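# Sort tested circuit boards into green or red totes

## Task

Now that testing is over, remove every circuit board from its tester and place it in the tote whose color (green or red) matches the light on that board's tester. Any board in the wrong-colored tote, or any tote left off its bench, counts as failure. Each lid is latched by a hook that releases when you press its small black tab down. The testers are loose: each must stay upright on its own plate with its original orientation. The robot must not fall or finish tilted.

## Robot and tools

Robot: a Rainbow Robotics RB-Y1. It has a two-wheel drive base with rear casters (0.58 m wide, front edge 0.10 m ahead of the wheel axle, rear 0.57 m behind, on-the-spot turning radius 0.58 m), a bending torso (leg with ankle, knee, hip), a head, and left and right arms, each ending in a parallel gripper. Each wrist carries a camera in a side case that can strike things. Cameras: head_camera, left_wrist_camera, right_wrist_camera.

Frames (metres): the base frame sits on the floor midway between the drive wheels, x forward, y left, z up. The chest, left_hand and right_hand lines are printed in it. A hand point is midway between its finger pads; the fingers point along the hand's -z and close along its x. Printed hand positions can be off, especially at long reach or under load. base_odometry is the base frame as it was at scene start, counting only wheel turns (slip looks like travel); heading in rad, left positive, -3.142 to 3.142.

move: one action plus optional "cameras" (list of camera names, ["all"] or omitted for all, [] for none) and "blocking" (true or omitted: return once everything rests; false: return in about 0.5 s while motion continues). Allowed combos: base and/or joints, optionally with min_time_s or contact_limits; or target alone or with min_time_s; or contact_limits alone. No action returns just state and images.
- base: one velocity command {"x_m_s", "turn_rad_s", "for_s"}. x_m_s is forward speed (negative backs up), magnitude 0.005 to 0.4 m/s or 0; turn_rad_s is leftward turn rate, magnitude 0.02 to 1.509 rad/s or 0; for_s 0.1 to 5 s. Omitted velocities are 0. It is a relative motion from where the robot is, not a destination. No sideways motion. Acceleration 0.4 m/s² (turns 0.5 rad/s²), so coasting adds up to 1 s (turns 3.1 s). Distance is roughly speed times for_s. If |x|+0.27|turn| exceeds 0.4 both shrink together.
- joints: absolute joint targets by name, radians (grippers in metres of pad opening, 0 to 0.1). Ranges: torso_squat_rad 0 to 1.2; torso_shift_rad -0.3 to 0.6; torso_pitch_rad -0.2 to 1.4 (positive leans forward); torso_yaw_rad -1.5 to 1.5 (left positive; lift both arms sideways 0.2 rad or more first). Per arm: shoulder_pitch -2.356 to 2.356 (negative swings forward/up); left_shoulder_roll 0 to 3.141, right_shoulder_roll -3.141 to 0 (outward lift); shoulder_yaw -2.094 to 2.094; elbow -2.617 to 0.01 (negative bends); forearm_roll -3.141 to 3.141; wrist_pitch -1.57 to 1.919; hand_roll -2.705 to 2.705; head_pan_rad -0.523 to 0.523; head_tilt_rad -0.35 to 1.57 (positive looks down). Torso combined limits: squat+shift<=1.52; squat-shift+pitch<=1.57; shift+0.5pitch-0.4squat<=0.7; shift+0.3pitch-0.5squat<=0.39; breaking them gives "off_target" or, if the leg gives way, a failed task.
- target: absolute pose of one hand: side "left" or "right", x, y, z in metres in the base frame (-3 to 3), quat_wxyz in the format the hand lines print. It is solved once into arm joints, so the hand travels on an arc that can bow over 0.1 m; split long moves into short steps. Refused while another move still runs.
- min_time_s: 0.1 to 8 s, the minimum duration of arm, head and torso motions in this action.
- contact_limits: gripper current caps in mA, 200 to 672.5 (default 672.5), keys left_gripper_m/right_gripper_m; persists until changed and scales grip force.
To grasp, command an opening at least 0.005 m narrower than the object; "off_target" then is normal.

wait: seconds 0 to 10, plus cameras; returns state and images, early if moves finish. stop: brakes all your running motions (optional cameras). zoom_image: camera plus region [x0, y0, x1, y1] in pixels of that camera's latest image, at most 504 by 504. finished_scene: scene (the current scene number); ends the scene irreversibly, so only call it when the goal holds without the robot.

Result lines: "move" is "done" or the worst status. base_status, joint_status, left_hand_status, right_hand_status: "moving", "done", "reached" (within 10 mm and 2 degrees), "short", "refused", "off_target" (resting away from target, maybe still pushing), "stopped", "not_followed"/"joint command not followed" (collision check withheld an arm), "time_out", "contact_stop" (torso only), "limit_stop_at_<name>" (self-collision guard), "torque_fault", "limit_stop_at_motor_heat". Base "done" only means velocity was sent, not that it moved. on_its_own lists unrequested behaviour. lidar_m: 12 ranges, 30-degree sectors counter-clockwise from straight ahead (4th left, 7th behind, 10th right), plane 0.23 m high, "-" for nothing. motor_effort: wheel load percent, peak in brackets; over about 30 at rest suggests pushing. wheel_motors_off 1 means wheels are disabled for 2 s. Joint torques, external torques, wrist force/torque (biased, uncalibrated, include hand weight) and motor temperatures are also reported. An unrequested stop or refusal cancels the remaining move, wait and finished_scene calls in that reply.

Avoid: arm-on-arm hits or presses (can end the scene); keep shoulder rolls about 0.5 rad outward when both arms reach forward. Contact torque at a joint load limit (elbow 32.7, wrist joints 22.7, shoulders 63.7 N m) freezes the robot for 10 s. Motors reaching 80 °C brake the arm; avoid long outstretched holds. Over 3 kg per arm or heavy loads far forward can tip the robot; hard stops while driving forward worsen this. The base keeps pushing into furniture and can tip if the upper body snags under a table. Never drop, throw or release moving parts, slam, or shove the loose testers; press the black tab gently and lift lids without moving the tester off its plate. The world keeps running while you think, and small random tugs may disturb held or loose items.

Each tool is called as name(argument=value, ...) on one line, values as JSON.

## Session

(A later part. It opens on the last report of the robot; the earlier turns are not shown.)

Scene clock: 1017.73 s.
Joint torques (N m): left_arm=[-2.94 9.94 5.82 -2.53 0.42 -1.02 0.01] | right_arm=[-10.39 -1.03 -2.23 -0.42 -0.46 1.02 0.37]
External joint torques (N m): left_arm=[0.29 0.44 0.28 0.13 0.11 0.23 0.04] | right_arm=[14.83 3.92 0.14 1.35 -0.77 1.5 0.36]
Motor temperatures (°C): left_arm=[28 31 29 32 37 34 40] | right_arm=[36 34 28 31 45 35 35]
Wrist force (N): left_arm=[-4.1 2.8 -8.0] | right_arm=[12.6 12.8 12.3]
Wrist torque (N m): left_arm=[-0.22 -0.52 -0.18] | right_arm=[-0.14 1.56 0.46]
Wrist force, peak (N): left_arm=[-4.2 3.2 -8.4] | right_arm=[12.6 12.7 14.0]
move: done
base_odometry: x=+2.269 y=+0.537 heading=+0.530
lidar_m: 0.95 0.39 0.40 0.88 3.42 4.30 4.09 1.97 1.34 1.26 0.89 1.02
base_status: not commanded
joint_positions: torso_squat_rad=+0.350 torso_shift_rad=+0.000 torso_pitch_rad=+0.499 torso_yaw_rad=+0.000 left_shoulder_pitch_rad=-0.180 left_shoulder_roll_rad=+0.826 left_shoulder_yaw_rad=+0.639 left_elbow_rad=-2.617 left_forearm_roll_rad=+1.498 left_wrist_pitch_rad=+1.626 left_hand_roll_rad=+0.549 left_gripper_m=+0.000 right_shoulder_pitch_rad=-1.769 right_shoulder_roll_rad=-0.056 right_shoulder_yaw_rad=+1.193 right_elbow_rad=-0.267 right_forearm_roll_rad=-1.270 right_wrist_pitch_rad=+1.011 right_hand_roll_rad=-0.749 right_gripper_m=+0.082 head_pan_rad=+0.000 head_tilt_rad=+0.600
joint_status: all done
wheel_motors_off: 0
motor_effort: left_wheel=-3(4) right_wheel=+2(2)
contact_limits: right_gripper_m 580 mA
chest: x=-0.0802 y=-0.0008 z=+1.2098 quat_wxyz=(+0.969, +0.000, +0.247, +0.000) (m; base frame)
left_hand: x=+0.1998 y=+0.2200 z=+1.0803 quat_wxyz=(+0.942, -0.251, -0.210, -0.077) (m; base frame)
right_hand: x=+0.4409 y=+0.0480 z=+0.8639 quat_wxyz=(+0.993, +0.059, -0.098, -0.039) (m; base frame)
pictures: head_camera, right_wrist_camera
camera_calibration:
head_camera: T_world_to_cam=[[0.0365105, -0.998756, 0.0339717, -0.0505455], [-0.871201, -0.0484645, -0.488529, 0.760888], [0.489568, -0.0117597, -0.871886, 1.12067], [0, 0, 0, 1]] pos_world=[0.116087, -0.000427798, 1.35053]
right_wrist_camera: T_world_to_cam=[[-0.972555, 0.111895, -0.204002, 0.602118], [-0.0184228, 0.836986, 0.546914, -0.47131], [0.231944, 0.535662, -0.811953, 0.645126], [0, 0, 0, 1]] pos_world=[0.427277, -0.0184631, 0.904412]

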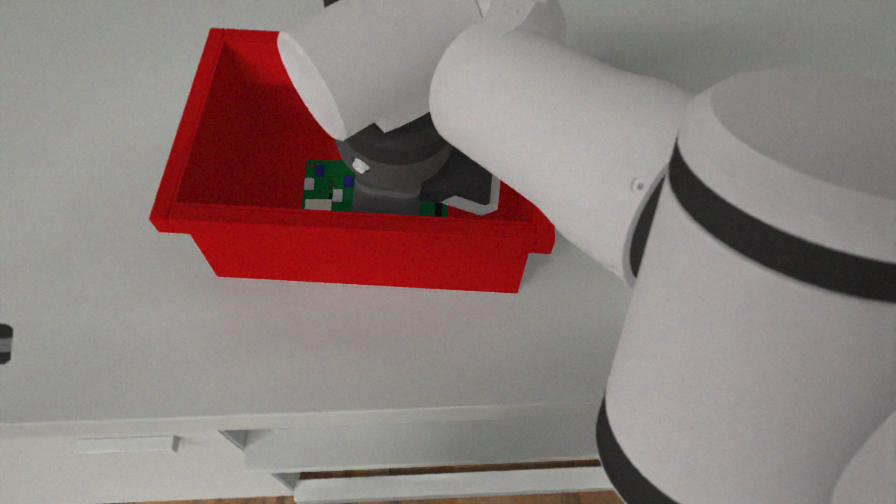

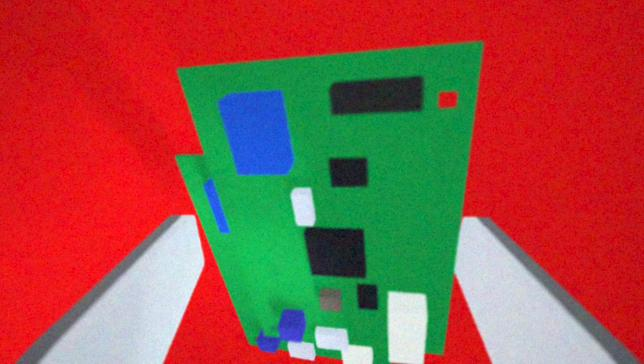

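move(target={"side":"right","x":0.44,"y":0.048,"z":0.89,"quat_wxyz":[0.997,0.026,-0.063,-0.04]}, min_time_s=2, cameras=["right_wrist_camera"])

move(target={"side":"right","x":0.438,"y":0.046,"z":0.95,"quat_wxyz":[0.998,0.026,-0.05,-0.02]}, min_time_s=2, cameras=[])

move(target={"side":"right","x":0.43,"y":0.045,"z":1.04,"quat_wxyz":[1,0,0,0]}, min_time_s=2, cameras=[])

move(target={"side":"right","x":0.38,"y":-0.08,"z":1.13,"quat_wxyz":[0.9962,0,-0.0872,0]}, min_time_s=2, cameras=["head_camera"])

Scene clock: 1026.17 s.
Joint torques (N m): left_arm=[-2.99 9.66 6.1 -2.58 0.45 -1.01 0.04] | right_arm=[-24.74 -6.5 -3.68 -0.5 -0.25 -0.2 -0.32]
External joint torques (N m): left_arm=[0.23 0.17 0.56 0.09 0.14 0.24 0.07] | right_arm=[0.81 -0.94 -1.31 1.15 -0.59 0.17 -0.33]
Motor temperatures (°C): left_arm=[28 31 29 32 37 34 40] | right_arm=[36 34 28 31 45 35 35]
Wrist force (N): left_arm=[-4.2 3.0 -8.3] | right_arm=[0.9 10.5 -13.1]
Wrist torque (N m): left_arm=[-0.24 -0.54 -0.17] | right_arm=[-0.06 0.75 0.50]
Wrist force, peak (N): left_arm=[-4.3 3.3 -8.6] | right_arm=[12.6 13.0 13.4]
move: short
base_odometry: x=+2.269 y=+0.537 heading=+0.530
lidar_m: 0.96 0.40 0.41 0.89 3.42 4.30 4.10 1.98 1.34 1.26 0.90 1.02
base_status: not commanded
joint_positions: torso_squat_rad=+0.350 torso_shift_rad=+0.000 torso_pitch_rad=+0.500 torso_yaw_rad=+0.000 left_shoulder_pitch_rad=-0.180 left_shoulder_roll_rad=+0.826 left_shoulder_yaw_rad=+0.639 left_elbow_rad=-2.617 left_forearm_roll_rad=+1.498 left_wrist_pitch_rad=+1.626 left_hand_roll_rad=+0.549 left_gripper_m=+0.000 right_shoulder_pitch_rad=-1.831 right_shoulder_roll_rad=-0.057 right_shoulder_yaw_rad=+1.188 right_elbow_rad=-0.267 right_forearm_roll_rad=-1.282 right_wrist_pitch_rad=+1.118 right_hand_roll_rad=-0.758 right_gripper_m=+0.082 head_pan_rad=+0.000 head_tilt_rad=+0.600
joint_status: all done
wheel_motors_off: 0
motor_effort: left_wheel=-3(5) right_wheel=+1(3)
contact_limits: right_gripper_m 580 mA
chest: x=-0.0799 y=-0.0008 z=+1.2097 quat_wxyz=(+0.969, +0.000, +0.247, +0.000) (m; base frame)
left_hand: x=+0.2001 y=+0.2200 z=+1.0800 quat_wxyz=(+0.942, -0.251, -0.210, -0.077) (m; base frame)
right_hand: x=+0.4394 y=+0.0479 z=+0.8897 quat_wxyz=(+0.995, +0.038, -0.081, -0.039) (m; base frame)
right_hand_status: short (checked arc, as near as the solve gets, planned for 2.0 s): 1 mm and 2.5 deg off. The place is met; only the turn is off.
pictures: right_wrist_camera
camera_calibration:
right_wrist_camera: T_world_to_cam=[[-0.979097, 0.105645, -0.173807, 0.582284], [0.00185007, 0.859119, 0.511773, -0.464039], [0.203387, 0.500753, -0.841356, 0.706873], [0, 0, 0, 1]] pos_world=[0.427201, -0.0168189, 0.93342]

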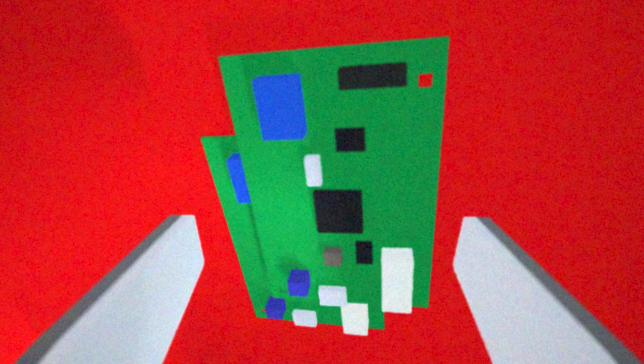

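Scene clock: 1028.50 s.
Joint torques (N m): left_arm=[-2.81 9.62 5.87 -2.67 0.48 -1.05 0.01] | right_arm=[-25.28 -7.82 -3.83 -1.76 -0.28 -0.04 0.28]
External joint torques (N m): left_arm=[0.41 0.13 0.33 0 0.17 0.2 0.03] | right_arm=[1 -0.9 -1.2 -0.08 -0.58 0.19 0.28]
Motor temperatures (°C): left_arm=[28 31 29 32 37 34 40] | right_arm=[36 34 28 31 45 35 35]
Wrist force (N): left_arm=[-4.4 3.2 -8.3] | right_arm=[1.5 10.5 -13.6]
Wrist torque (N m): left_arm=[-0.26 -0.57 -0.17] | right_arm=[-0.05 0.79 0.52]
Wrist force, peak (N): left_arm=[-4.5 3.2 -8.6] | right_arm=[1.3 10.8 -13.5]
move: done
base_odometry: x=+2.269 y=+0.537 heading=+0.530
lidar_m: 0.95 0.39 0.40 0.88 3.41 4.29 4.09 1.97 1.35 1.26 0.89 1.02
base_status: not commanded
joint_positions: torso_squat_rad=+0.350 torso_shift_rad=+0.000 torso_pitch_rad=+0.500 torso_yaw_rad=+0.000 left_shoulder_pitch_rad=-0.180 left_shoulder_roll_rad=+0.826 left_shoulder_yaw_rad=+0.639 left_elbow_rad=-2.617 left_forearm_roll_rad=+1.498 left_wrist_pitch_rad=+1.626 left_hand_roll_rad=+0.549 left_gripper_m=+0.000 right_shoulder_pitch_rad=-1.948 right_shoulder_roll_rad=-0.098 right_shoulder_yaw_rad=+1.146 right_elbow_rad=-0.287 right_forearm_roll_rad=-1.334 right_wrist_pitch_rad=+1.311 right_hand_roll_rad=-0.703 right_gripper_m=+0.082 head_pan_rad=+0.000 head_tilt_rad=+0.600
joint_status: all done
wheel_motors_off: 0
motor_effort: left_wheel=-4(5) right_wheel=+1(3)
contact_limits: right_gripper_m 580 mA
chest: x=-0.0799 y=-0.0008 z=+1.2097 quat_wxyz=(+0.969, +0.000, +0.247, +0.000) (m; base frame)
left_hand: x=+0.2001 y=+0.2200 z=+1.0800 quat_wxyz=(+0.942, -0.251, -0.210, -0.077) (m; base frame)
right_hand: x=+0.4386 y=+0.0464 z=+0.9496 quat_wxyz=(+0.998, +0.023, -0.046, -0.020) (m; base frame)
right_hand_status: reached (checked arc, planned for 2.0 s): 1 mm and 0.6 deg off.
pictures: none
No camera images: "cameras" was empty.

Scene clock: 1030.83 s.
Joint torques (N m): left_arm=[-2.99 9.66 5.94 -2.6 0.42 -1.03 -0.07] | right_arm=[-25.76 -9.32 -3.92 -0.34 -0.24 0.09 0.4]
External joint torques (N m): left_arm=[0.23 0.16 0.4 0.07 0.1 0.22 -0.04] | right_arm=[0.8 -0.77 -1.43 1.25 -0.51 0.16 0.4]
Motor temperatures (°C): left_arm=[28 31 29 32 37 34 40] | right_arm=[36 34 28 31 45 35 35]
Wrist force (N): left_arm=[-4.3 3.2 -8.3] | right_arm=[1.9 11.0 -13.5]
Wrist torque (N m): left_arm=[-0.25 -0.55 -0.16] | right_arm=[-0.07 0.82 0.52]
Wrist force, peak (N): left_arm=[-4.3 3.3 -8.5] | right_arm=[2.0 11.0 -13.6]
move: done
base_odometry: x=+2.269 y=+0.537 heading=+0.530
lidar_m: 0.96 0.39 0.41 0.88 3.42 4.30 4.09 1.98 1.35 1.25 0.89 1.02
base_status: not commanded
joint_positions: torso_squat_rad=+0.350 torso_shift_rad=+0.000 torso_pitch_rad=+0.500 torso_yaw_rad=+0.000 left_shoulder_pitch_rad=-0.180 left_shoulder_roll_rad=+0.826 left_shoulder_yaw_rad=+0.639 left_elbow_rad=-2.617 left_forearm_roll_rad=+1.498 left_wrist_pitch_rad=+1.626 left_hand_roll_rad=+0.549 left_gripper_m=+0.000 right_shoulder_pitch_rad=-2.124 right_shoulder_roll_rad=-0.133 right_shoulder_yaw_rad=+1.098 right_elbow_rad=-0.267 right_forearm_roll_rad=-1.393 right_wrist_pitch_rad=+1.555 right_hand_roll_rad=-0.650 right_gripper_m=+0.082 head_pan_rad=+0.000 head_tilt_rad=+0.600
joint_status: all done
wheel_motors_off: 0
motor_effort: left_wheel=-3(5) right_wheel=+1(3)
contact_limits: right_gripper_m 580 mA
chest: x=-0.0799 y=-0.0008 z=+1.2097 quat_wxyz=(+0.969, +0.000, +0.247, +0.000) (m; base frame)
left_hand: x=+0.2001 y=+0.2200 z=+1.0800 quat_wxyz=(+0.942, -0.251, -0.210, -0.077) (m; base frame)
right_hand: x=+0.4295 y=+0.0449 z=+1.0400 quat_wxyz=(+1.000, +0.006, -0.010, +0.000) (m; base frame)
right_hand_status: reached (checked arc, as near as the solve gets, planned for 2.0 s): 1 mm and 1.3 deg off.
pictures: none
No camera images: "cameras" was empty.

Scene clock: 1033.17 s.
Joint torques (N m): left_arm=[-2.93 9.69 5.79 -2.6 0.47 -1.12 0] | right_arm=[-21.51 -5.89 -8.88 2.11 0.14 -0.38 -0.08]
External joint torques (N m): left_arm=[0.29 0.2 0.25 0.07 0.15 0.13 0.03] | right_arm=[0.6 0.63 1.64 -0.5 -0.42 -0.24 -0.09]
Motor temperatures (°C): left_arm=[28 31 29 32 37 34 40] | right_arm=[36 34 28 31 45 35 35]
Wrist force (N): left_arm=[-4.5 3.1 -8.2] | right_arm=[1.0 10.8 -13.3]
Wrist torque (N m): left_arm=[-0.24 -0.57 -0.18] | right_arm=[-0.08 0.77 0.53]
Wrist force, peak (N): left_arm=[-4.3 3.3 -8.5] | right_arm=[1.5 10.9 -14.1]
move: done
base_odometry: x=+2.269 y=+0.537 heading=+0.530
lidar_m: 0.96 0.39 0.40 0.88 3.42 4.30 4.09 1.97 1.35 1.25 0.89 1.03
base_status: not commanded
joint_positions: torso_squat_rad=+0.350 torso_shift_rad=+0.000 torso_pitch_rad=+0.500 torso_yaw_rad=+0.000 left_shoulder_pitch_rad=-0.180 left_shoulder_roll_rad=+0.826 left_shoulder_yaw_rad=+0.639 left_elbow_rad=-2.617 left_forearm_roll_rad=+1.498 left_wrist_pitch_rad=+1.626 left_hand_roll_rad=+0.549 left_gripper_m=+0.000 right_shoulder_pitch_rad=-2.228 right_shoulder_roll_rad=-0.999 right_shoulder_yaw_rad=+1.421 right_elbow_rad=-1.608 right_forearm_roll_rad=-1.693 right_wrist_pitch_rad=+1.472 right_hand_roll_rad=-1.178 right_gripper_m=+0.082 head_pan_rad=+0.000 head_tilt_rad=+0.600
joint_status: all done
wheel_motors_off: 0
motor_effort: left_wheel=-3(5) right_wheel=+1(2)
contact_limits: right_gripper_m 580 mA
chest: x=-0.0798 y=-0.0008 z=+1.2096 quat_wxyz=(+0.969, +0.000, +0.247, +0.000) (m; base frame)
left_hand: x=+0.2001 y=+0.2200 z=+1.0799 quat_wxyz=(+0.942, -0.251, -0.210, -0.077) (m; base frame)
right_hand: x=+0.3801 y=-0.0800 z=+1.1301 quat_wxyz=(+0.996, +0.000, -0.087, +0.000) (m; base frame)
right_hand_status: reached (checked arc, planned for 2.0 s): 0 mm and 0.0 deg off.
pictures: head_camera
camera_calibration:
head_camera: T_world_to_cam=[[0.0365392, -0.998756, 0.0339449, -0.0505254], [-0.871616, -0.0484663, -0.487788, 0.760266], [0.488826, -0.0117635, -0.872302, 1.12082], [0, 0, 0, 1]] pos_world=[0.116619, -0.000430394, 1.35026]

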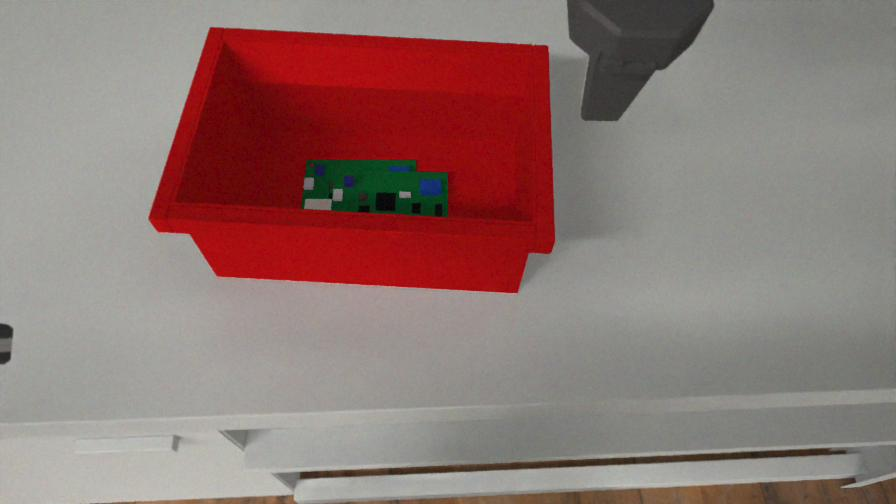

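Both boards in the red tote.

move(base={"x_m_s": -0.3, "for_s": 1.2}, cameras=[])

finished_scene(scene=2)

Scene clock: 1038.67 s.
Joint torques (N m): left_arm=[-2.84 9.6 6.02 -2.52 0.45 -1.03 0.03] | right_arm=[-20.8 -5.74 -9.45 2.51 0.18 -0.23 -0.05]
External joint torques (N m): left_arm=[0.38 0.11 0.48 0.15 0.14 0.22 0.06] | right_arm=[1.31 0.78 1.07 -0.1 -0.39 -0.09 -0.06]
Motor temperatures (°C): left_arm=[28 31 29 32 37 34 40] | right_arm=[36 34 28 31 45 35 35]
Wrist force (N): left_arm=[-4.1 3.1 -8.4] | right_arm=[0.8 10.9 -13.1]
Wrist torque (N m): left_arm=[-0.27 -0.53 -0.19] | right_arm=[-0.08 0.76 0.52]
Wrist force, peak (N): left_arm=[-4.3 3.3 -8.6] | right_arm=[1.4 10.9 -13.5]
move: done
base_odometry: x=+1.958 y=+0.355 heading=+0.530
lidar_m: 1.20 0.70 0.88 2.42 3.40 3.92 3.75 2.03 1.37 1.29 1.09 1.20
base_status: done (sent for 1.2 of 1.2 s)
joint_positions: torso_squat_rad=+0.350 torso_shift_rad=+0.000 torso_pitch_rad=+0.500 torso_yaw_rad=+0.000 left_shoulder_pitch_rad=-0.180 left_shoulder_roll_rad=+0.826 left_shoulder_yaw_rad=+0.639 left_elbow_rad=-2.617 left_forearm_roll_rad=+1.498 left_wrist_pitch_rad=+1.626 left_hand_roll_rad=+0.549 left_gripper_m=+0.000 right_shoulder_pitch_rad=-2.228 right_shoulder_roll_rad=-0.999 right_shoulder_yaw_rad=+1.421 right_elbow_rad=-1.608 right_forearm_roll_rad=-1.693 right_wrist_pitch_rad=+1.472 right_hand_roll_rad=-1.178 right_gripper_m=+0.082 head_pan_rad=+0.000 head_tilt_rad=+0.600
joint_status: not commanded
wheel_motors_off: 0
motor_effort: left_wheel=+0(22) right_wheel=+4(28)
contact_limits: right_gripper_m 580 mA
chest: x=-0.0798 y=-0.0008 z=+1.2096 quat_wxyz=(+0.969, +0.000, +0.247, +0.000) (m; base frame)
left_hand: x=+0.2001 y=+0.2200 z=+1.0799 quat_wxyz=(+0.942, -0.251, -0.210, -0.077) (m; base frame)
right_hand: x=+0.3801 y=-0.0799 z=+1.1302 quat_wxyz=(+0.996, +0.000, -0.087, +0.000) (m; base frame)
pictures: none
No camera images: "cameras" was empty.

The scene is finished: the task was done.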